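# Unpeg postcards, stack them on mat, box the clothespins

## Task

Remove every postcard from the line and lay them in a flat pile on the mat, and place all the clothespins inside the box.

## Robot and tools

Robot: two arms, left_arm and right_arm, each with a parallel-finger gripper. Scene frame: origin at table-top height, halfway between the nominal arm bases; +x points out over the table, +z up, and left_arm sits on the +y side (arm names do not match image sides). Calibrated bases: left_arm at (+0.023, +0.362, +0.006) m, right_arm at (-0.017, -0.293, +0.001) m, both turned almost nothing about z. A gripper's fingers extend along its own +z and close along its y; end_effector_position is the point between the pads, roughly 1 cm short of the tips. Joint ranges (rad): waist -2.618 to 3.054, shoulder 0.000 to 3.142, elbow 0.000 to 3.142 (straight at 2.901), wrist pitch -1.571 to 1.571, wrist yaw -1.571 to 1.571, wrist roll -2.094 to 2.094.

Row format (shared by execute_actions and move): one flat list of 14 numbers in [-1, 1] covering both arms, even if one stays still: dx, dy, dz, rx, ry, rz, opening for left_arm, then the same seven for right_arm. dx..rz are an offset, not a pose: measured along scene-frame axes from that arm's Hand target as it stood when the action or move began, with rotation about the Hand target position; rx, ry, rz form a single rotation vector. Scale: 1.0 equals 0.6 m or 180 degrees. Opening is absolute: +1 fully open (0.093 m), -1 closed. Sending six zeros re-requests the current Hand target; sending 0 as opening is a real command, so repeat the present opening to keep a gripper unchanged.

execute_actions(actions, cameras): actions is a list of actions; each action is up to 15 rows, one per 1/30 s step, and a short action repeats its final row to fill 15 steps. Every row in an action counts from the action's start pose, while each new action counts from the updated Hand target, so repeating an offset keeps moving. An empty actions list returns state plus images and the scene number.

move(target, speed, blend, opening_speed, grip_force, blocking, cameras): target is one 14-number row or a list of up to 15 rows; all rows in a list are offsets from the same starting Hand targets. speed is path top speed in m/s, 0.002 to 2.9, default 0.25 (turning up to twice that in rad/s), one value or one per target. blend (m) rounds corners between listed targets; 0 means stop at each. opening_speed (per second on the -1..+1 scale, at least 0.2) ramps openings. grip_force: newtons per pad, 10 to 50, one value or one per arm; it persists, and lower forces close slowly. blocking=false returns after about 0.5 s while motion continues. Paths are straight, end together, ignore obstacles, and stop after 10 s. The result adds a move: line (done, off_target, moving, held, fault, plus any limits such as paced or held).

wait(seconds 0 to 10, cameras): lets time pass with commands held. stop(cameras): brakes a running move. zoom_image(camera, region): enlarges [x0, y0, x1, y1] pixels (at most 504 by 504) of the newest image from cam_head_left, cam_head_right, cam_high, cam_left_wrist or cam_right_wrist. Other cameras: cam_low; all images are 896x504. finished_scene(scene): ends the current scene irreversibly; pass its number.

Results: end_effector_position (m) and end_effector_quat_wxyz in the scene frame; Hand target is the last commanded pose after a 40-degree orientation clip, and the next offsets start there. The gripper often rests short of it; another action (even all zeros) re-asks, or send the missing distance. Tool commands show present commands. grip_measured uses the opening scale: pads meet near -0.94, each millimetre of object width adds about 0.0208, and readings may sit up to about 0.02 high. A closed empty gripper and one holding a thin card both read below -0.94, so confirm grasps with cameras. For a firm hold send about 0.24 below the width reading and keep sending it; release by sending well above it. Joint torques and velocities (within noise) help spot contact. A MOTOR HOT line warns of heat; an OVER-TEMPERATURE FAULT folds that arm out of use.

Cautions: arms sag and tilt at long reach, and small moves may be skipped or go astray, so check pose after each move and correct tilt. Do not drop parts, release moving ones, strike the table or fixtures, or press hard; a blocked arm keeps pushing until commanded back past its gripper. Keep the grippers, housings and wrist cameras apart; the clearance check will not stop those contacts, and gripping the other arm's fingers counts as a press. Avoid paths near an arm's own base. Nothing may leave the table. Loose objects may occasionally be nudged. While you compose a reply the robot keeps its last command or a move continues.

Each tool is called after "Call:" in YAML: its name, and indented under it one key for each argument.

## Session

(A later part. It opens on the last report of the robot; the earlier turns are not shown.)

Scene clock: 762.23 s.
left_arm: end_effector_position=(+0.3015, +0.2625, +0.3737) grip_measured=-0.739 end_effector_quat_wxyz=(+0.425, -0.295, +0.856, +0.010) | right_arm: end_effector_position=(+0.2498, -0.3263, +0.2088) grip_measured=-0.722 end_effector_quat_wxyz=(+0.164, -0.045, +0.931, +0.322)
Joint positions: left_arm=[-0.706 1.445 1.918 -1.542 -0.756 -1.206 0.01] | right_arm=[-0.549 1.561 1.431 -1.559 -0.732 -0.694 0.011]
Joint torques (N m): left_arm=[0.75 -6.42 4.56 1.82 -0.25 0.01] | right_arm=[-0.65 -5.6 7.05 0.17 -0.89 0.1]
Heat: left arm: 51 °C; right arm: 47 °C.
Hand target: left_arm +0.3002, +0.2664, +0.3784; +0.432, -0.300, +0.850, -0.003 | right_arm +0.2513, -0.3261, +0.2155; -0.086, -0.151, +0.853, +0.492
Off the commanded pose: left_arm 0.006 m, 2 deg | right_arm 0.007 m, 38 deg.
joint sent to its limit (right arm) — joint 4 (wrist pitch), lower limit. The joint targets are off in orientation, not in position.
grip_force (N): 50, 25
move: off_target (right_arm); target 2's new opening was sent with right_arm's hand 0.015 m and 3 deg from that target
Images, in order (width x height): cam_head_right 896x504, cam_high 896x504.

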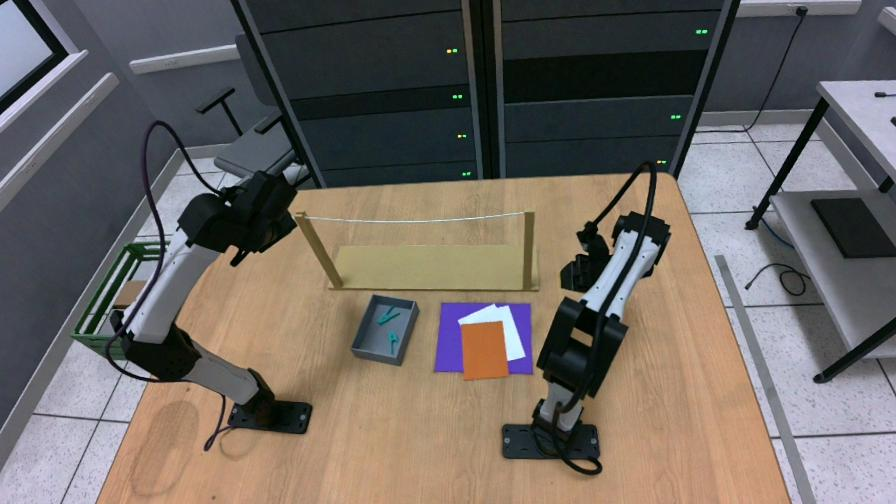

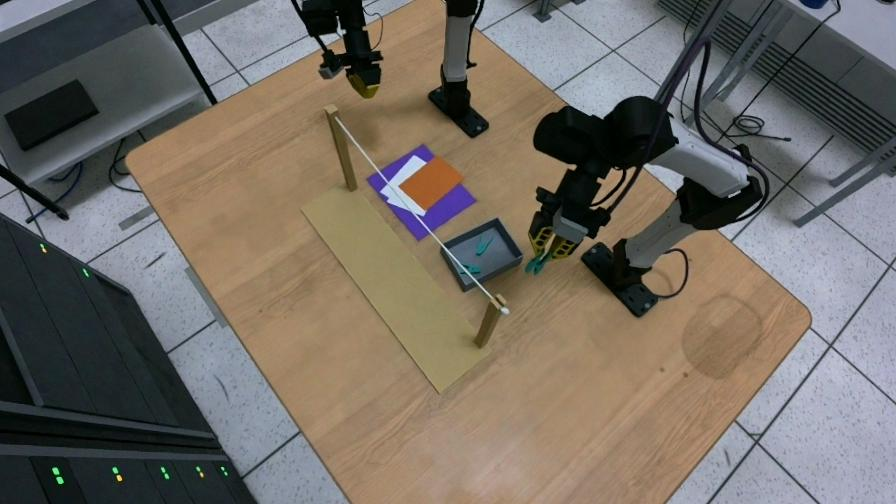

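Call:
move:
  target:
    - [-0.084,-0.294,-0.297,0.095,0.05,-0.403,-1,-0.119,0.302,-0.159,-0.298,-0.207,-0.186,-1]
    - [-0.084,-0.294,-0.544,0.095,0.05,-0.403,-1,-0.119,0.302,-0.159,-0.298,-0.207,-0.186,-1]
    - [-0.084,-0.294,-0.544,0.095,0.05,-0.403,0.2,-0.119,0.302,-0.159,-0.298,-0.207,-0.186,-1]
    - [-0.084,-0.294,-0.25,0.095,0.05,-0.403,0.2,-0.119,0.302,-0.159,-0.298,-0.207,-0.186,-1]
  speed: [0.2,0.12,0.12,0.15]
  opening_speed: 2
  cameras: ["cam_head_left","cam_right_wrist","cam_left_wrist"]

Scene clock: 788.23 s.
left_arm: end_effector_position=(+0.2515, +0.0939, +0.2133) grip_measured=+0.198 end_effector_quat_wxyz=(+0.310, +0.318, +0.890, -0.105) | right_arm: end_effector_position=(+0.1766, -0.1472, +0.1155) grip_measured=-0.975 end_effector_quat_wxyz=(+0.249, -0.010, +0.968, +0.000)
Joint positions: left_arm=[-0.906 1.326 1.203 -0.801 -0.169 -0.202 0.055] | right_arm=[0.917 1.136 0.811 -0.917 0.389 0.826 0]
Joint torques (N m): left_arm=[-0.34 -5.97 10.55 1.87 0.07 0.01] | right_arm=[0.13 -1.68 8.68 1.1 0.47 0.25]
Heat: left arm: 50 °C; right arm: 47 °C.
Hand target: left_arm +0.2498, +0.0901, +0.2286; +0.321, +0.322, +0.883, -0.117 | right_arm +0.1800, -0.1450, +0.1201; +0.258, +0.000, +0.966, +0.000
Off the commanded pose: left_arm 0.016 m, 2 deg | right_arm 0.006 m, 1 deg.
grip_force (N): 50, 25
move: off_target (left_arm)
Images, in order (width x height): cam_head_left 896x504, cam_left_wrist 896x504, cam_right_wrist 896x504.

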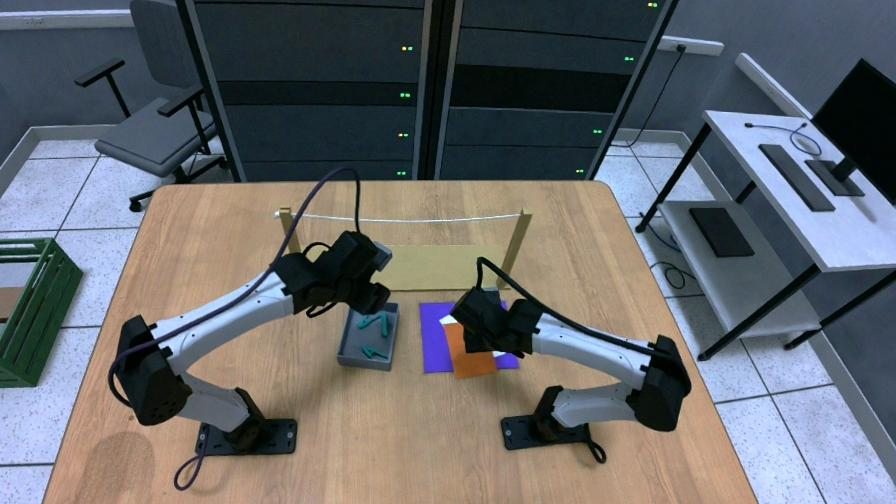

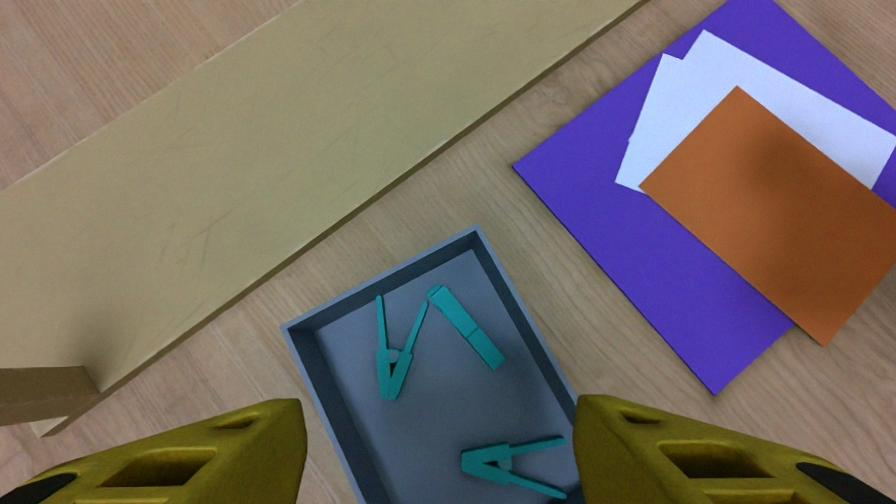

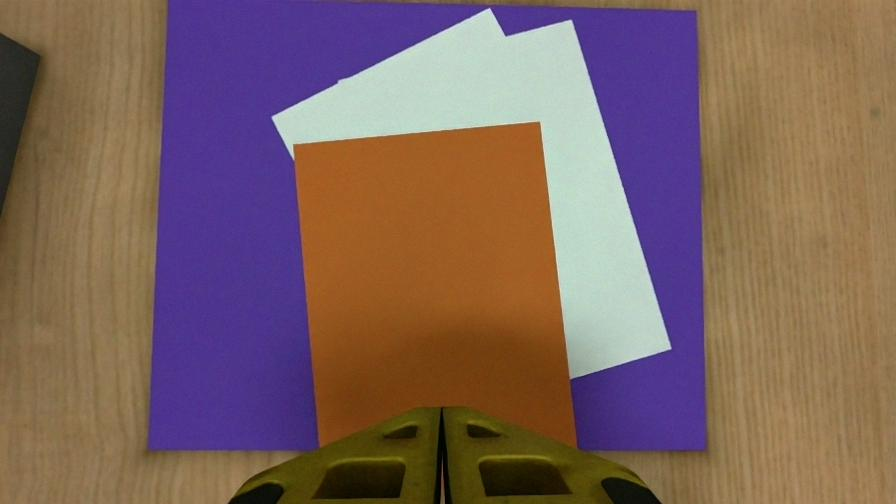

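Call:
move:
  target: [0,0,0,0,0,0,0.2,0,0,-0.155,0,0,0,-1]
  speed: 0.06

Call:
move:
  target: [0,0,0,0,0,0,0.2,0,0,-0.023,0,0,0,-1]
  speed: 0.02
  cameras: ["cam_right_wrist"]

Scene clock: 796.10 s.
left_arm: end_effector_position=(+0.2514, +0.0941, +0.2132) grip_measured=+0.198 end_effector_quat_wxyz=(+0.309, +0.318, +0.890, -0.105) | right_arm: end_effector_position=(+0.1775, -0.1461, +0.0279) grip_measured=-0.975 end_effector_quat_wxyz=(+0.249, -0.010, +0.968, -0.001)
Joint positions: left_arm=[-0.906 1.326 1.203 -0.801 -0.169 -0.202 0.055] | right_arm=[0.917 1.265 0.524 -0.502 0.39 0.827 0]
Joint torques (N m): left_arm=[-0.32 -6.02 10.56 1.87 0.1 -0.01] | right_arm=[0.28 -2.1 5.93 1.35 0.48 0.29]
Heat: left arm: 51 °C; right arm: 48 °C.
Hand target: left_arm +0.2498, +0.0901, +0.2285; +0.321, +0.322, +0.883, -0.117 | right_arm +0.1799, -0.1450, +0.0270; +0.258, +0.000, +0.966, +0.000
Off the commanded pose: left_arm 0.016 m, 2 deg | right_arm 0.003 m, 1 deg.
grip_force (N): 50, 25
move: off_target (left_arm)

Scene clock: 797.37 s.
left_arm: end_effector_position=(+0.2514, +0.0941, +0.2132) grip_measured=+0.198 end_effector_quat_wxyz=(+0.309, +0.318, +0.890, -0.105) | right_arm: end_effector_position=(+0.1776, -0.1460, +0.0140) grip_measured=-0.975 end_effector_quat_wxyz=(+0.249, -0.010, +0.968, -0.001)
Joint positions: left_arm=[-0.906 1.326 1.203 -0.801 -0.169 -0.202 0.055] | right_arm=[0.917 1.307 0.487 -0.425 0.39 0.827 0]
Joint torques (N m): left_arm=[-0.32 -6.04 10.63 1.89 0.09 0.02] | right_arm=[0.27 -2.3 5.7 1.36 0.48 0.22]
Heat: left arm: 51 °C; right arm: 48 °C.
Hand target: left_arm +0.2498, +0.0901, +0.2285; +0.321, +0.322, +0.883, -0.117 | right_arm +0.1799, -0.1450, +0.0132; +0.258, +0.000, +0.966, +0.000
Off the commanded pose: left_arm 0.016 m, 2 deg | right_arm 0.003 m, 2 deg.
grip_force (N): 50, 25
move: off_target (left_arm)
Images, in order (width x height): cam_right_wrist 896x504.

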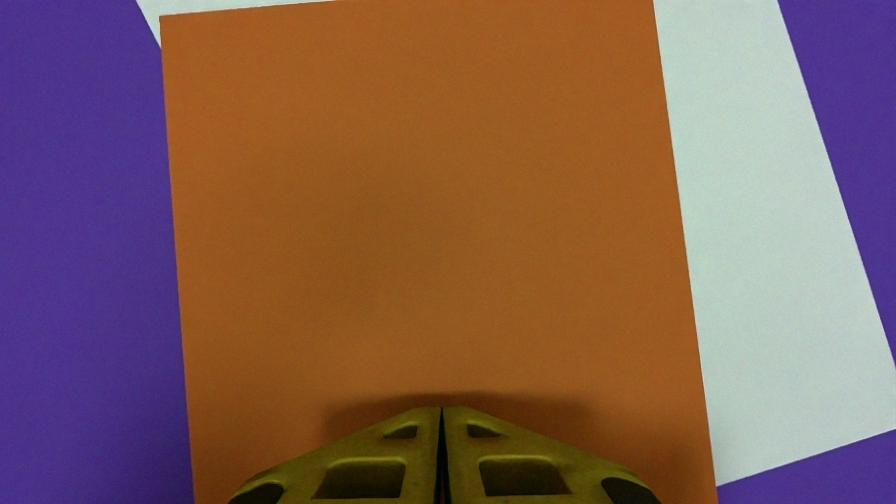

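Just above. Press a bit more and slide, then lift.

Call:
move:
  target:
    - [0,0,0,0,0,0,0.2,0,0,-0.015,0,0,0,-1]
    - [0,0,0,0,0,0,0.2,0.058,-0.012,-0.015,0,0,0,-1]
  speed: 0.03
  cameras: ["cam_right_wrist"]

Scene clock: 810.03 s.
left_arm: end_effector_position=(+0.2514, +0.0941, +0.2132) grip_measured=+0.198 end_effector_quat_wxyz=(+0.309, +0.318, +0.890, -0.105) | right_arm: end_effector_position=(+0.2190, -0.1508, +0.0123) grip_measured=-0.975 end_effector_quat_wxyz=(+0.278, +0.006, +0.960, +0.002)
Joint positions: left_arm=[-0.906 1.326 1.203 -0.801 -0.169 -0.202 0.055] | right_arm=[0.776 1.391 0.501 -0.254 0.381 0.701 0]
Joint torques (N m): left_arm=[-0.38 -6.02 10.56 1.87 0.09 0.01] | right_arm=[-1.07 -1.7 6.39 1.18 -0.11 -0.06]
Heat: left arm: 53 °C; right arm: 47 °C.
Hand target: left_arm +0.2498, +0.0901, +0.2285; +0.321, +0.322, +0.883, -0.117 | right_arm +0.2148, -0.1522, +0.0043; +0.258, +0.000, +0.966, +0.000
Off the commanded pose: left_arm 0.016 m, 2 deg | right_arm 0.009 m, 3 deg.
grip_force (N): 50, 25
move: off_target (left_arm, right_arm)
Images, in order (width x height): cam_right_wrist 896x504.

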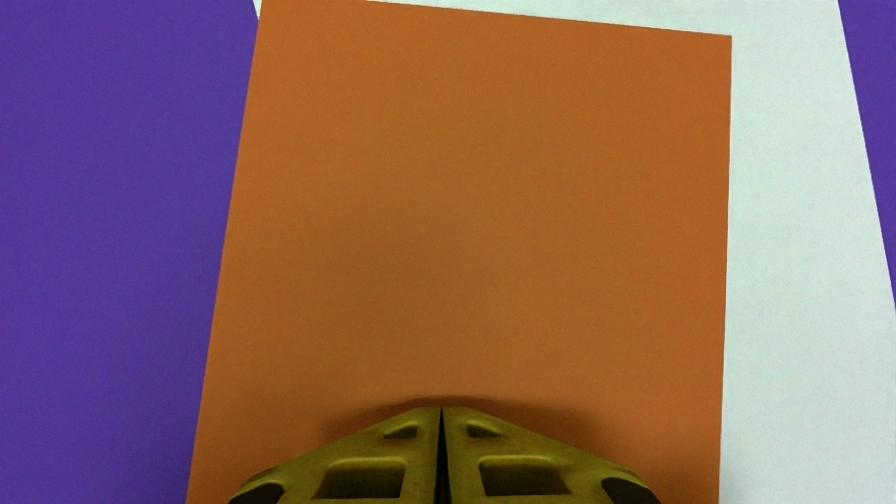

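Lift straight up.

Call:
move:
  target:
    - [0,0,0,0,0,0,0.2,0,0,0.15,0,0,0,-1]
    - [0,0.2,0.15,0,0,0,0.2,-0.05,-0.3,0.3,0,0,0,-1]
  speed: [0.06,0.2]
  cameras: ["cam_head_right","cam_high"]

Call:
zoom_image:
  camera: "cam_head_right"
  region: [330, 270, 560, 400]

Scene clock: 820.23 s.
left_arm: end_effector_position=(+0.2515, +0.2087, +0.3061) grip_measured=+0.198 end_effector_quat_wxyz=(+0.308, +0.321, +0.889, -0.112) | right_arm: end_effector_position=(+0.1826, -0.3331, +0.1771) grip_measured=-0.975 end_effector_quat_wxyz=(+0.251, +0.007, +0.968, -0.005)
Joint positions: left_arm=[-0.489 1.158 1.487 -1.24 0.103 0.128 0.055] | right_arm=[-0.304 0.862 0.921 -1.139 -0.136 -0.26 0]
Joint torques (N m): left_arm=[0.7 -3.04 9.63 1.88 0.26 0.04] | right_arm=[-0.75 -0.02 9.5 1.38 -0.38 -0.13]
Heat: left arm: 54 °C; right arm: 47 °C.
Hand target: left_arm +0.2499, +0.2101, +0.3184; +0.321, +0.322, +0.883, -0.117 | right_arm +0.1848, -0.3322, +0.1844; +0.258, +0.000, +0.966, +0.000
Off the commanded pose: left_arm 0.013 m, 2 deg | right_arm 0.008 m, 1 deg.
grip_force (N): 50, 25
move: off_target (left_arm)
Images, in order (width x height): cam_head_right 896x504, cam_high 896x504.

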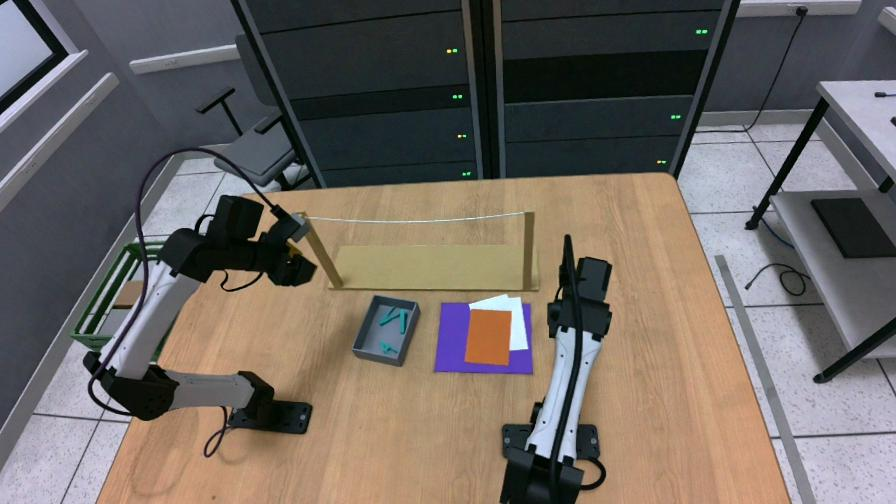

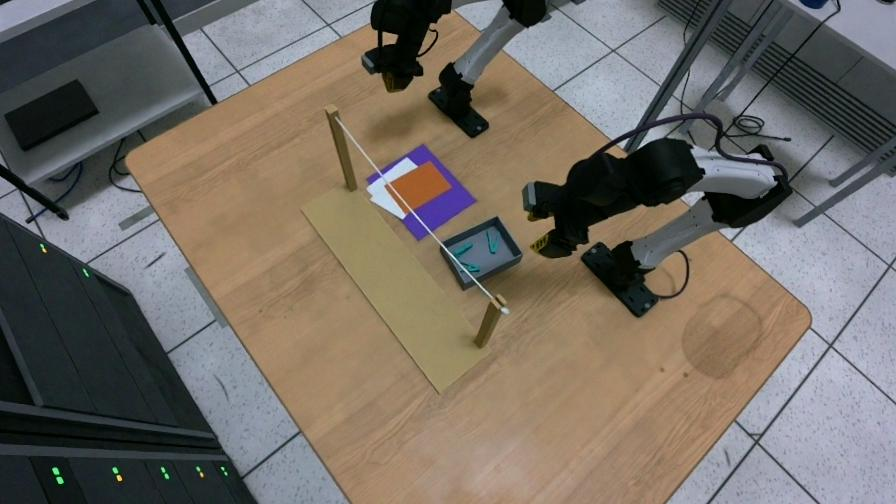

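Scaled by 2.191 from the camera's 896x504 image, which has a finer 1280x720 frame.

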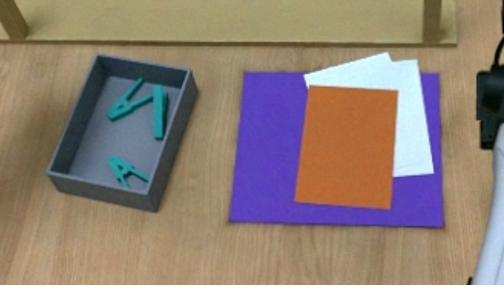

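Call:
move:
  target:
    - [0,0,0,0,0,0,0.2,0.152,0.287,-0.2,0,0,0,-1]
    - [0,0,0,0,0,0,0.2,0.152,0.287,-0.26,0,0,0,-1]
    - [0,0,0,0,0,0,0.2,0.152,0.287,-0.3,0,0,0,-1]
    - [0,0,0,0,0,0,0.2,0.095,0.287,-0.3,0,0,0,-1]
    - [0,0,0,0,0,0,0.2,0.095,0.287,-0.2,0,0,0,-1]
  speed: [0.2,0.06,0.025,0.03,0.08]
  cameras: ["cam_right_wrist","cam_head_right"]

Scene clock: 837.77 s.
left_arm: end_effector_position=(+0.2514, +0.2087, +0.3061) grip_measured=+0.198 end_effector_quat_wxyz=(+0.307, +0.321, +0.889, -0.112) | right_arm: end_effector_position=(+0.2375, -0.1677, +0.0536) grip_measured=-0.975 end_effector_quat_wxyz=(+0.246, -0.009, +0.969, -0.018)
Joint positions: left_arm=[-0.489 1.158 1.487 -1.24 0.104 0.129 0.055] | right_arm=[0.648 1.338 0.683 -0.524 0.316 0.562 0]
Joint torques (N m): left_arm=[0.7 -3.03 9.55 1.89 0.26 0.03] | right_arm=[0.28 -5.04 8.9 1.28 0.09 0.26]
Heat: left arm: 53 °C; right arm: 48 °C.
Hand target: left_arm +0.2498, +0.2101, +0.3184; +0.321, +0.322, +0.883, -0.117 | right_arm +0.2417, -0.1600, +0.0643; +0.258, +0.000, +0.966, +0.000
Off the commanded pose: left_arm 0.013 m, 2 deg | right_arm 0.014 m, 3 deg.
grip_force (N): 50, 25
move: off_target (left_arm, right_arm)
Images, in order (width x height): cam_head_right 896x504, cam_right_wrist 896x504.

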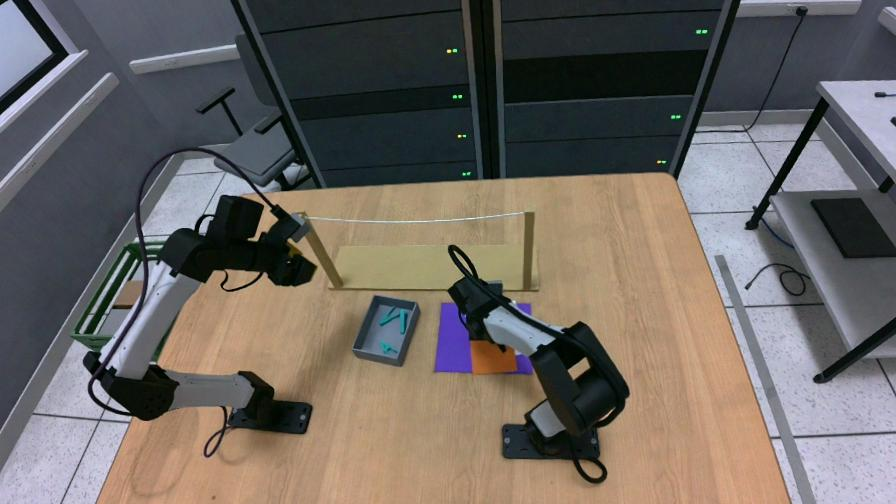

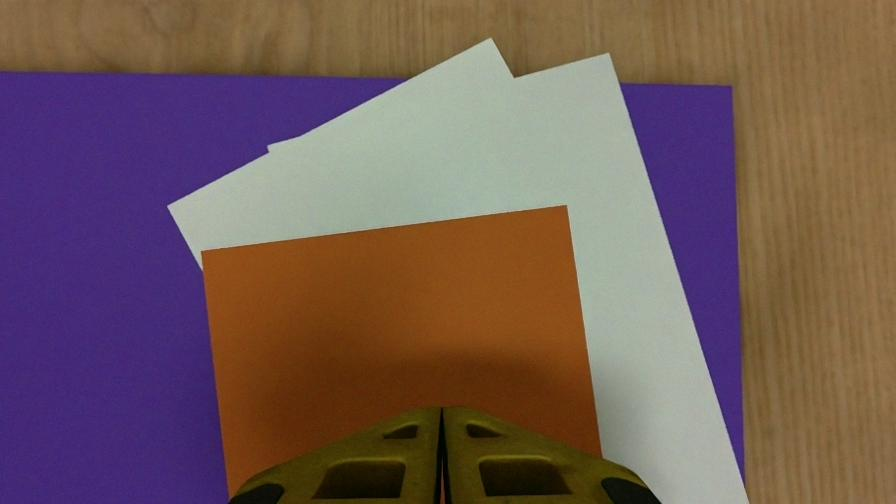

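Call:
move:
  target:
    - [0,0,0,0,0,0,0.2,0.09,0.005,0,0,0,0,-1]
    - [0,0,0,0,0,0,0.2,0.09,0.005,-0.06,0,0,0,-1]
    - [0,0,0,0,0,0,0.2,0.09,0.005,-0.1,0,0,0,-1]
    - [0,0,0,0,0,0,0.2,0.048,0.005,-0.1,0,0,0,-1]
    - [0,0,0,0,0,0,0.2,0.048,0.005,0.02,0,0,0,-1]
    - [0,0,0,0,0,0,0.2,-0.1,-0.27,0.15,0,0,0,-1]
  speed: [0.1,0.06,0.025,0.03,0.08,0.2]
  cameras: ["cam_head_right","cam_high"]

Call:
zoom_image:
  camera: "cam_head_right"
  region: [330, 270, 560, 400]

Scene clock: 856.73 s.
left_arm: end_effector_position=(+0.2514, +0.2087, +0.3061) grip_measured=+0.198 end_effector_quat_wxyz=(+0.307, +0.321, +0.889, -0.112) | right_arm: end_effector_position=(+0.1791, -0.3230, +0.1467) grip_measured=-0.975 end_effector_quat_wxyz=(+0.251, +0.006, +0.968, -0.005)
Joint positions: left_arm=[-0.489 1.158 1.487 -1.24 0.104 0.129 0.055] | right_arm=[-0.23 0.802 0.779 -1.05 -0.101 -0.196 0]
Joint torques (N m): left_arm=[0.73 -3.04 9.57 1.91 0.26 0.03] | right_arm=[-0.85 0.4 9.73 1.45 -0.38 -0.11]
Heat: left arm: 53 °C; right arm: 49 °C.
Hand target: left_arm +0.2498, +0.2101, +0.3184; +0.321, +0.322, +0.883, -0.117 | right_arm +0.1817, -0.3220, +0.1542; +0.258, +0.000, +0.966, +0.000
Off the commanded pose: left_arm 0.012 m, 2 deg | right_arm 0.008 m, 1 deg.
grip_force (N): 50, 25
move: off_target (left_arm)
Images, in order (width x height): cam_head_right 896x504, cam_high 896x504.

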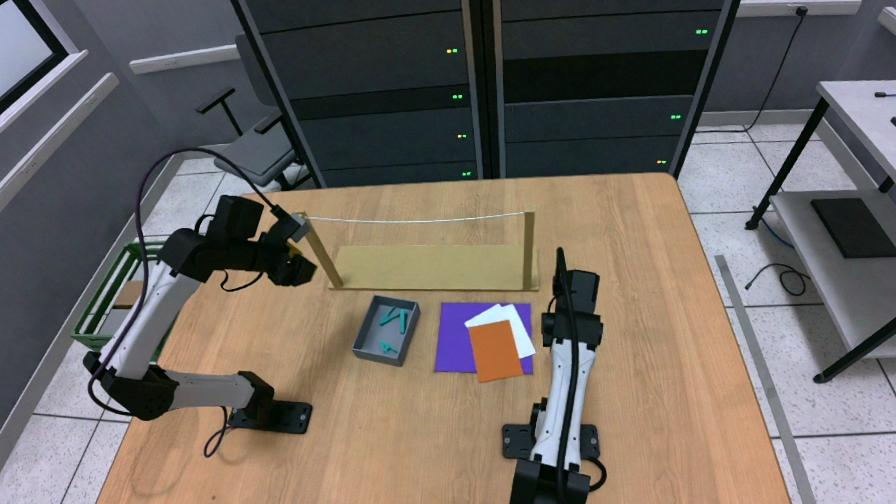

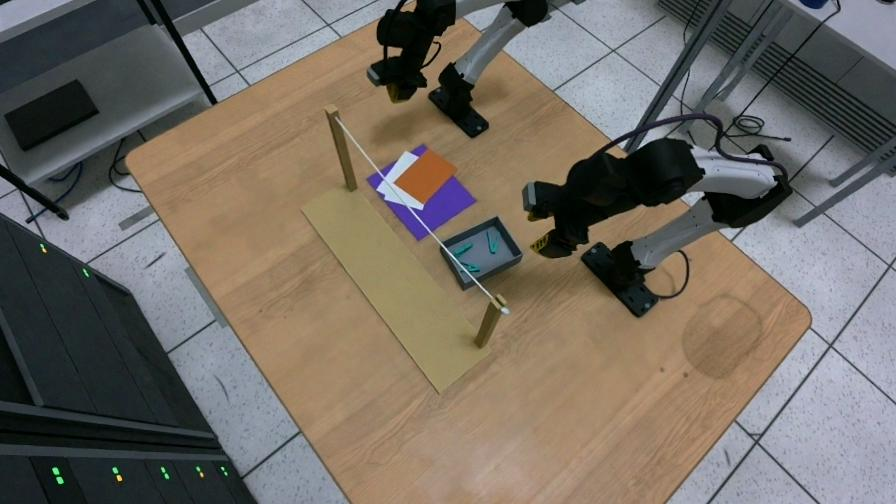

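Scaled by 2.191 from the camera's 896x504 image, which has a finer 1280x720 frame.

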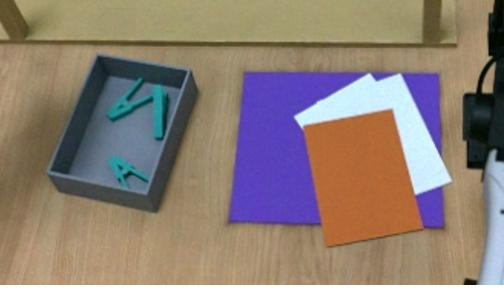

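Call:
move:
  target:
    - [0,0,0,0,0,0,0.2,-0.161,0.228,-0.12,0,0,0,-1]
    - [0,0,0,0,0,0,0.2,-0.161,0.228,-0.21,0,0,0,-1]
    - [0,0,0,0,0,0,0.2,-0.161,0.228,-0.242,0,0,0,-1]
  speed: [0.2,0.06,0.025]
  cameras: ["cam_right_wrist","cam_head_left"]

Call:
zoom_image:
  camera: "cam_head_left"
  region: [390, 270, 620, 400]

Scene clock: 877.17 s.
left_arm: end_effector_position=(+0.2514, +0.2087, +0.3061) grip_measured=+0.198 end_effector_quat_wxyz=(+0.307, +0.321, +0.889, -0.112) | right_arm: end_effector_position=(+0.0816, -0.1890, +0.0092) grip_measured=-0.975 end_effector_quat_wxyz=(+0.246, -0.011, +0.969, -0.010)
Joint positions: left_arm=[-0.489 1.158 1.487 -1.24 0.104 0.129 0.055] | right_arm=[1.402 0.976 0.317 -0.834 0.492 1.355 0]
Joint torques (N m): left_arm=[0.75 -2.96 9.59 1.88 0.25 0.05] | right_arm=[0.08 -0.05 5.67 0.86 0.6 0.25]
Heat: left arm: 53 °C; right arm: 50 °C.
Hand target: left_arm +0.2498, +0.2101, +0.3184; +0.321, +0.322, +0.883, -0.117 | right_arm +0.0851, -0.1851, +0.0091; +0.258, +0.000, +0.966, +0.000
Off the commanded pose: left_arm 0.012 m, 2 deg | right_arm 0.005 m, 2 deg.
grip_force (N): 50, 25
move: off_target (left_arm)
Images, in order (width x height): cam_head_left 896x504, cam_right_wrist 896x504.

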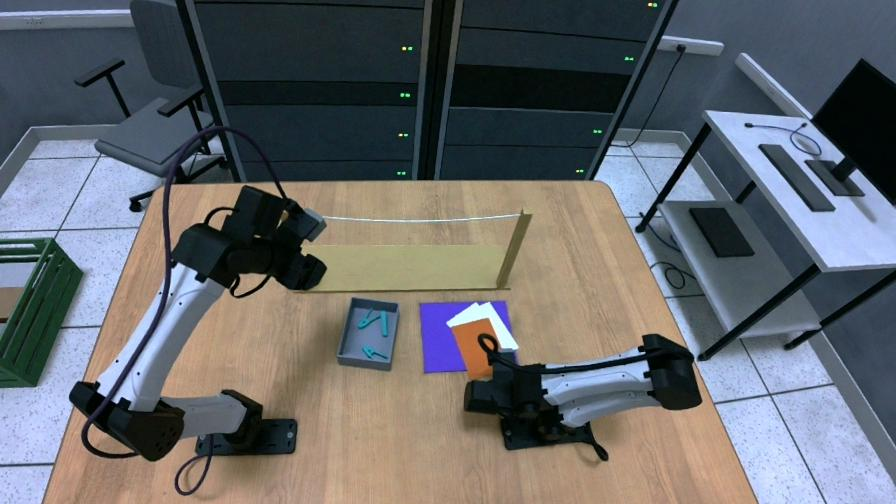

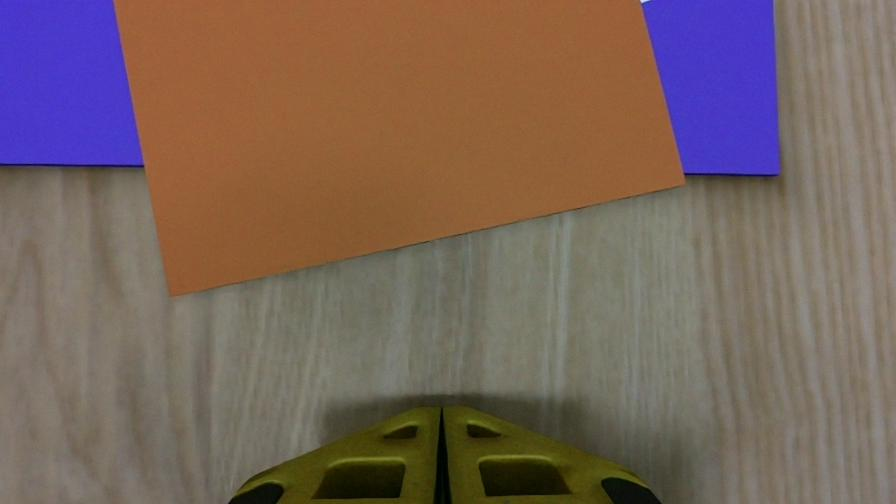

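Scaled by 2.191 from the camera's 896x504 image, which has a finer 1280x720 frame.

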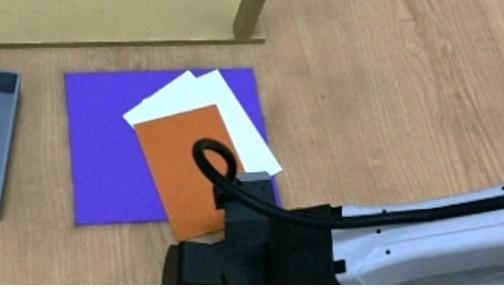

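Call:
move:
  target:
    - [0,0,0,0,0,0,0.2,0.03,0.025,0,0,0,0,-1]
    - [0,0,0,0,0,0,0.2,0.112,0.028,-0.002,0,0,0,-1]
  speed: 0.05
  cameras: ["cam_right_wrist"]

Scene clock: 887.27 s.
left_arm: end_effector_position=(+0.2514, +0.2087, +0.3061) grip_measured=+0.198 end_effector_quat_wxyz=(+0.307, +0.321, +0.889, -0.112) | right_arm: end_effector_position=(+0.1379, -0.1778, +0.0090) grip_measured=-0.975 end_effector_quat_wxyz=(+0.236, -0.014, +0.971, -0.018)
Joint positions: left_arm=[-0.489 1.158 1.487 -1.24 0.104 0.129 0.055] | right_arm=[1.001 1.118 0.373 -0.578 0.413 0.916 0]
Joint torques (N m): left_arm=[0.69 -3.03 9.65 1.89 0.26 0.04] | right_arm=[-1.99 0.32 5.91 1.9 0.47 -0.02]
Heat: left arm: 53 °C; right arm: 49 °C.
Hand target: left_arm +0.2498, +0.2101, +0.3184; +0.321, +0.322, +0.883, -0.117 | right_arm +0.1524, -0.1684, +0.0079; +0.258, +0.000, +0.966, +0.000
Off the commanded pose: left_arm 0.012 m, 2 deg | right_arm 0.017 m, 4 deg.
grip_force (N): 50, 25
move: off_target (left_arm, right_arm)
Images, in order (width x height): cam_right_wrist 896x504.

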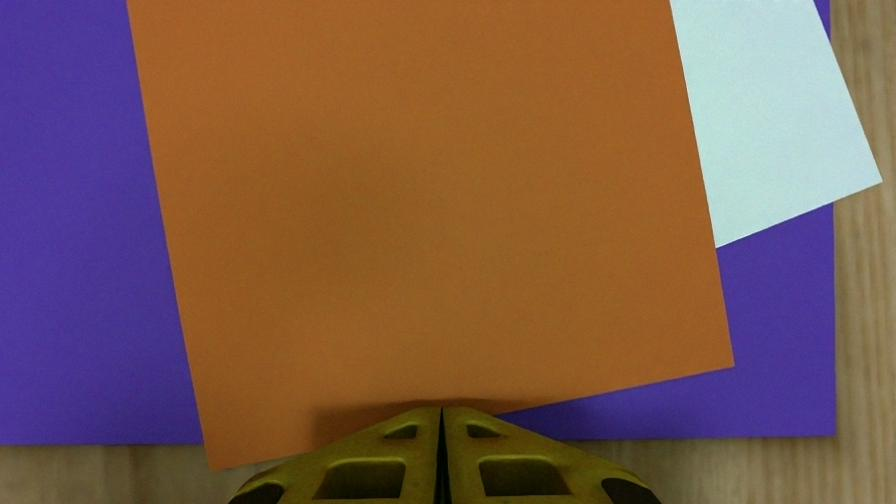

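Call:
move:
  target:
    - [0,0,0,0,0,0,0.2,0.0,0,-0.008,0,0,0,-1]
    - [0,0,0,0,0,0,0.2,0.035,0.03,-0.008,0,0,0,-1]
  speed: 0.03
  cameras: ["cam_right_wrist"]

Scene clock: 895.20 s.
left_arm: end_effector_position=(+0.2514, +0.2087, +0.3061) grip_measured=+0.198 end_effector_quat_wxyz=(+0.307, +0.321, +0.889, -0.112) | right_arm: end_effector_position=(+0.1392, -0.1767, +0.0080) grip_measured=-0.975 end_effector_quat_wxyz=(+0.205, -0.024, +0.977, -0.048)
Joint positions: left_arm=[-0.489 1.158 1.487 -1.24 0.104 0.129 0.055] | right_arm=[0.98 1.215 0.443 -0.628 0.391 0.891 0]
Joint torques (N m): left_arm=[0.7 -3.07 9.55 1.88 0.25 0.03] | right_arm=[-2.14 0.31 5.85 2.69 0.61 -0.02]
Heat: left arm: 53 °C; right arm: 48 °C.
Hand target: left_arm +0.2498, +0.2101, +0.3184; +0.321, +0.322, +0.883, -0.117 | right_arm +0.1733, -0.1503, +0.0030; +0.258, +0.000, +0.966, +0.000
Off the commanded pose: left_arm 0.012 m, 2 deg | right_arm 0.043 m, 9 deg.
grip_force (N): 50, 25
move: off_target (left_arm, right_arm)
Images, in order (width x height): cam_right_wrist 896x504.

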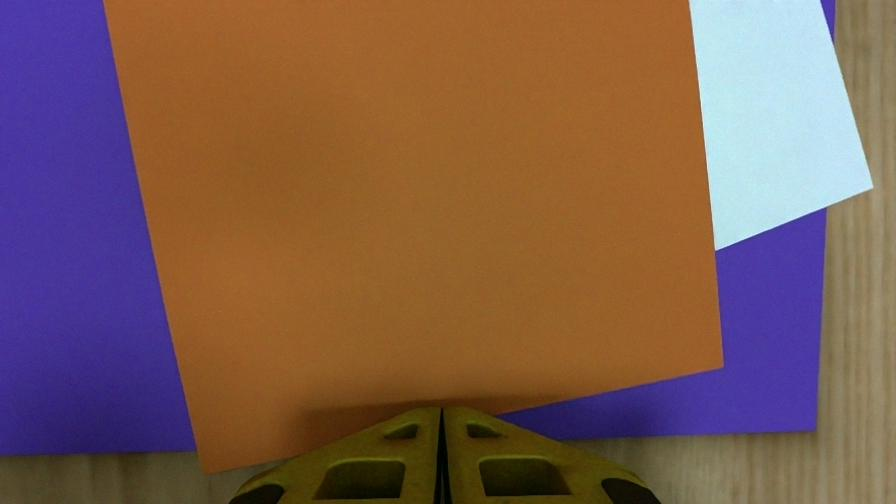

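Call:
move:
  target:
    - [0,0,0,0,0,0,0.2,-0.04,-0.03,0.06,0,0,0,-1]
    - [0,0,0,0,0,0,0.2,-0.016,-0.025,0.05,0,0,0,-1]
    - [0,0,0,0,0,0,0.2,-0.016,-0.025,0.005,0,0,0,-1]
    - [0,0,0,0,0,0,0.2,0.016,-0.02,0.004,0,0,0,-1]
    - [0,0,0,0,0,0,0.2,0.016,-0.02,0.08,0,0,0,-1]
  speed: [0.06,0.06,0.03,0.03,0.06]
  cameras: ["cam_right_wrist"]

Scene clock: 910.23 s.
left_arm: end_effector_position=(+0.2514, +0.2087, +0.3061) grip_measured=+0.198 end_effector_quat_wxyz=(+0.307, +0.321, +0.889, -0.112) | right_arm: end_effector_position=(+0.1784, -0.1678, +0.0425) grip_measured=-0.975 end_effector_quat_wxyz=(+0.251, -0.002, +0.968, -0.014)
Joint positions: left_arm=[-0.489 1.158 1.487 -1.24 0.104 0.129 0.055] | right_arm=[0.855 1.168 0.528 -0.599 0.392 0.781 0]
Joint torques (N m): left_arm=[0.66 -3.06 9.61 1.9 0.26 0.02] | right_arm=[-0.58 -3.4 8.77 1.13 0.12 -0.04]
Heat: left arm: 53 °C; right arm: 48 °C.
Hand target: left_arm +0.2498, +0.2101, +0.3184; +0.321, +0.322, +0.883, -0.117 | right_arm +0.1830, -0.1623, +0.0511; +0.258, +0.000, +0.966, +0.000
Off the commanded pose: left_arm 0.012 m, 2 deg | right_arm 0.011 m, 2 deg.
grip_force (N): 50, 25
move: off_target (left_arm, right_arm)
Images, in order (width x height): cam_right_wrist 896x504.

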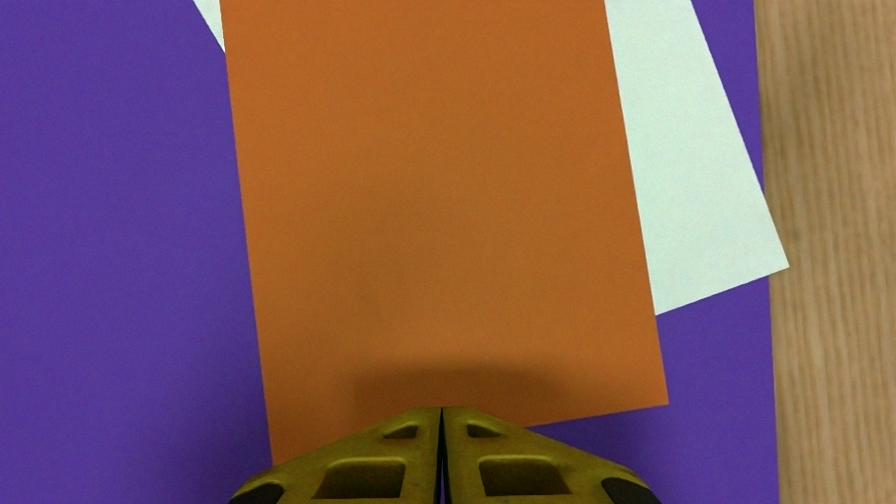

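Call:
move:
  target:
    - [0,0,0,0,0,0,0.2,0.07,-0.115,0,0,0,0,-1]
    - [0,0,0,0,0,0,0.2,0.07,-0.115,-0.078,0,0,0,-1]
    - [0,0,0,0,0,0,0.2,0.07,-0.085,-0.079,0,0,0,-1]
    - [0,0,0,0,0,0,0.2,0.07,-0.085,0,0,0,0,-1]
    - [0,0,0,0,0,0,0.2,0,-0.28,0.18,0,0,0,-1]
  speed: [0.08,0.04,0.03,0.06,0.2]
  cameras: ["cam_head_right"]

Call:
zoom_image:
  camera: "cam_head_right"
  region: [330, 270, 560, 400]

Scene clock: 925.90 s.
left_arm: end_effector_position=(+0.2514, +0.2087, +0.3061) grip_measured=+0.198 end_effector_quat_wxyz=(+0.307, +0.321, +0.889, -0.112) | right_arm: end_effector_position=(+0.1807, -0.3312, +0.1524) grip_measured=-0.975 end_effector_quat_wxyz=(+0.251, +0.006, +0.968, -0.005)
Joint positions: left_arm=[-0.489 1.158 1.487 -1.24 0.104 0.129 0.055] | right_arm=[-0.294 0.824 0.808 -1.063 -0.132 -0.252 0]
Joint torques (N m): left_arm=[0.72 -3.03 9.62 1.89 0.25 0.06] | right_arm=[-0.77 -0.03 9.44 1.4 -0.38 -0.1]
Heat: left arm: 53 °C; right arm: 48 °C.
Hand target: left_arm +0.2498, +0.2101, +0.3184; +0.321, +0.322, +0.883, -0.117 | right_arm +0.1830, -0.3303, +0.1592; +0.258, +0.000, +0.966, +0.000
Off the commanded pose: left_arm 0.012 m, 2 deg | right_arm 0.007 m, 1 deg.
grip_force (N): 50, 25
move: off_target (left_arm)
Images, in order (width x height): cam_head_right 896x504.

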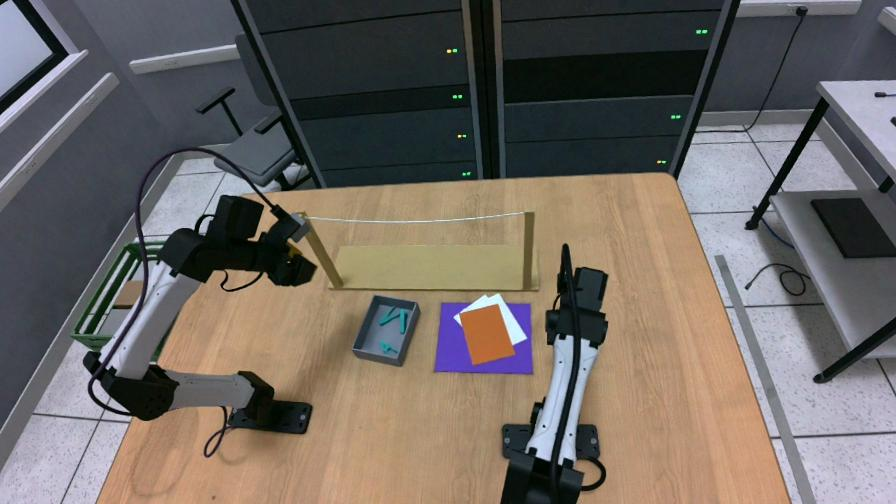

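Scaled by 2.191 from the camera's 896x504 image, which has a finer 1280x720 frame.

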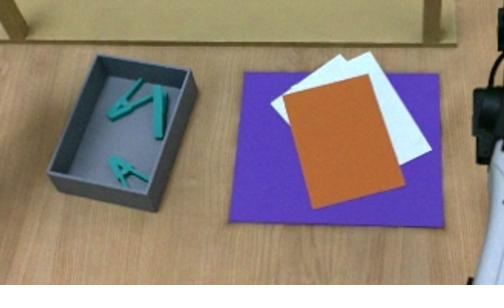

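Call:
move:
  target:
    - [0,0,0,0,0,0,0.2,0.162,0.292,-0.19,0,0,0,-1]
    - [0,0,0,0,0,0,0.2,0.162,0.292,-0.258,0,0,0,-1]
    - [0,0,0,0,0,0,0.2,0.118,0.292,-0.259,0,0,0,-1]
    - [0,0,0,0,0,0,0.2,0.118,0.292,-0.15,0,0,0,-1]
  speed: [0.2,0.04,0.03,0.06]

Call:
move:
  target:
    - [0,0,0,0,0,0,0.2,-0.175,-0.01,0,0,0,0,-1]
    - [0,0,0,0,0,0,0.2,-0.175,-0.01,-0.109,0,0,0,-1]
    - [0,0,0,0,0,0,0.2,-0.143,-0.008,-0.11,0,0,0,-1]
    - [0,0,0,0,0,0,0.2,-0.143,-0.008,-0.03,0,0,0,-1]
    - [0,0,0,0,0,0,0.2,-0.143,-0.28,0.12,0,0,0,-1]
  speed: [0.15,0.04,0.03,0.06,0.2]
  cameras: ["cam_head_right"]

Call:
zoom_image:
  camera: "cam_head_right"
  region: [330, 270, 560, 400]

Scene clock: 947.43 s.
left_arm: end_effector_position=(+0.2514, +0.2087, +0.3061) grip_measured=+0.198 end_effector_quat_wxyz=(+0.307, +0.321, +0.889, -0.112) | right_arm: end_effector_position=(+0.2496, -0.1634, +0.0576) grip_measured=-0.975 end_effector_quat_wxyz=(+0.245, -0.008, +0.969, -0.020)
Joint positions: left_arm=[-0.489 1.158 1.487 -1.24 0.104 0.129 0.055] | right_arm=[0.633 1.385 0.735 -0.528 0.312 0.548 0]
Joint torques (N m): left_arm=[0.65 -3.02 9.55 1.88 0.25 0.03] | right_arm=[0.51 -5.67 8.72 1.25 0.07 0.29]
Heat: left arm: 54 °C; right arm: 50 °C.
Hand target: left_arm +0.2498, +0.2101, +0.3184; +0.321, +0.322, +0.883, -0.117 | right_arm +0.2538, -0.1551, +0.0691; +0.258, +0.000, +0.966, +0.000
Off the commanded pose: left_arm 0.012 m, 2 deg | right_arm 0.015 m, 3 deg.
grip_force (N): 50, 25
move: off_target (left_arm, right_arm)

Scene clock: 954.97 s.
left_arm: end_effector_position=(+0.2514, +0.2087, +0.3061) grip_measured=+0.198 end_effector_quat_wxyz=(+0.307, +0.321, +0.889, -0.112) | right_arm: end_effector_position=(+0.1651, -0.3242, +0.1329) grip_measured=-0.975 end_effector_quat_wxyz=(+0.250, +0.007, +0.968, -0.005)
Joint positions: left_arm=[-0.489 1.158 1.487 -1.24 0.104 0.129 0.055] | right_arm=[-0.272 0.733 0.709 -1.055 -0.12 -0.232 0]
Joint torques (N m): left_arm=[0.73 -3.06 9.57 1.9 0.25 0.04] | right_arm=[-0.85 0.83 9.95 1.4 -0.42 -0.06]
Heat: left arm: 54 °C; right arm: 49 °C.
Hand target: left_arm +0.2498, +0.2101, +0.3184; +0.321, +0.322, +0.883, -0.117 | right_arm +0.1680, -0.3232, +0.1410; +0.258, +0.000, +0.966, +0.000
Off the commanded pose: left_arm 0.012 m, 2 deg | right_arm 0.009 m, 1 deg.
grip_force (N): 50, 25
move: off_target (left_arm)
Images, in order (width x height): cam_head_right 896x504.

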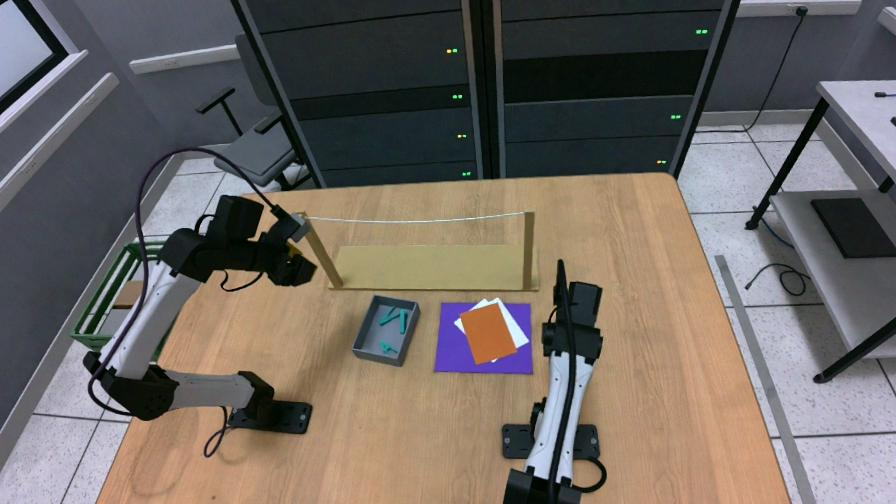

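Scaled by 2.191 from the camera's 896x504 image, which has a finer 1280x720 frame.

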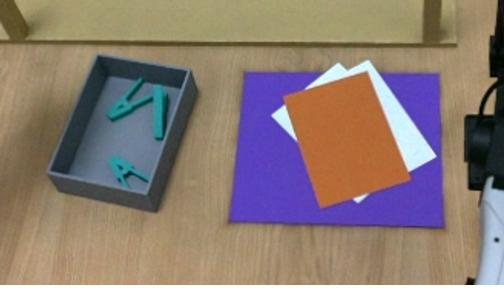

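Call:
move:
  target:
    - [0,0,0,0,0,0,0.2,0.152,0.28,-0.16,0,0,0,-1]
    - [0,0,0,0,0,0,0.2,0.152,0.28,-0.229,0,0,0,-1]
    - [0,0,0,0,0,0,0.2,0.118,0.28,-0.23,0,0,0,-1]
    - [0,0,0,0,0,0,0.2,0.118,0.28,-0.13,0,0,0,-1]
    - [0,0,0,0,0,0,0.2,0,0,0,0,0,0,-1]
  speed: [0.2,0.04,0.03,0.06,0.2]
  cameras: ["cam_head_right"]

Call:
zoom_image:
  camera: "cam_head_right"
  region: [330, 270, 560, 400]

Scene clock: 971.23 s.
left_arm: end_effector_position=(+0.2514, +0.2087, +0.3061) grip_measured=+0.198 end_effector_quat_wxyz=(+0.307, +0.321, +0.889, -0.112) | right_arm: end_effector_position=(+0.1653, -0.3242, +0.1334) grip_measured=-0.975 end_effector_quat_wxyz=(+0.250, +0.007, +0.968, -0.005)
Joint positions: left_arm=[-0.489 1.158 1.487 -1.24 0.104 0.129 0.055] | right_arm=[-0.272 0.733 0.71 -1.055 -0.121 -0.232 0]
Joint torques (N m): left_arm=[0.61 -3.03 9.57 1.9 0.26 0.02] | right_arm=[-0.72 0.66 9.77 1.35 -0.36 -0.1]
Heat: left arm: 54 °C; right arm: 49 °C.
Hand target: left_arm +0.2498, +0.2101, +0.3184; +0.321, +0.322, +0.883, -0.117 | right_arm +0.1680, -0.3231, +0.1411; +0.258, +0.000, +0.966, +0.000
Off the commanded pose: left_arm 0.012 m, 2 deg | right_arm 0.008 m, 1 deg.
grip_force (N): 50, 25
move: off_target (left_arm)
Images, in order (width x height): cam_head_right 896x504.

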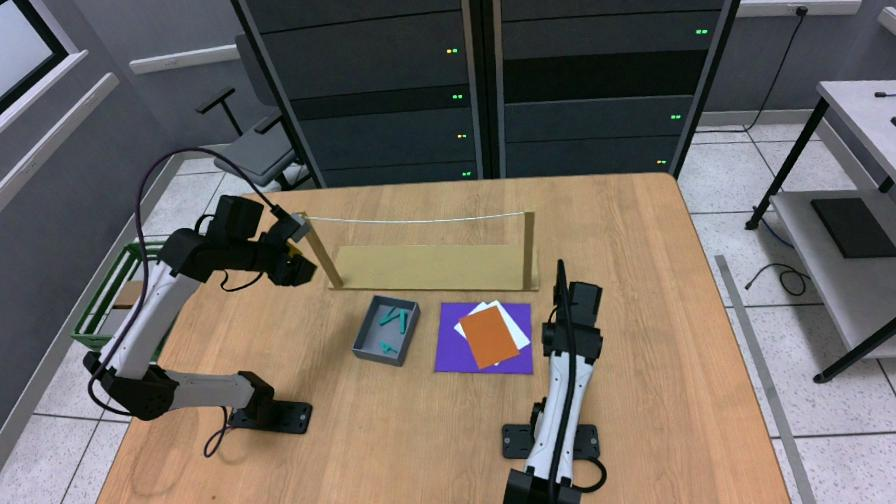

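Scaled by 2.191 from the camera's 896x504 image, which has a finer 1280x720 frame.

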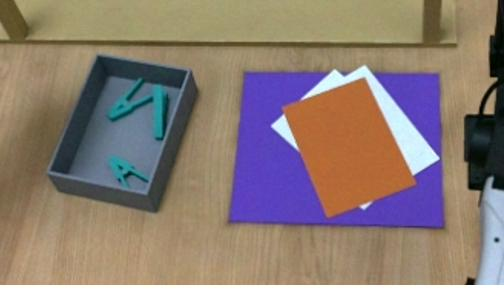

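Call:
finished_scene:
  scene: 2

The scene is finished: the task was done.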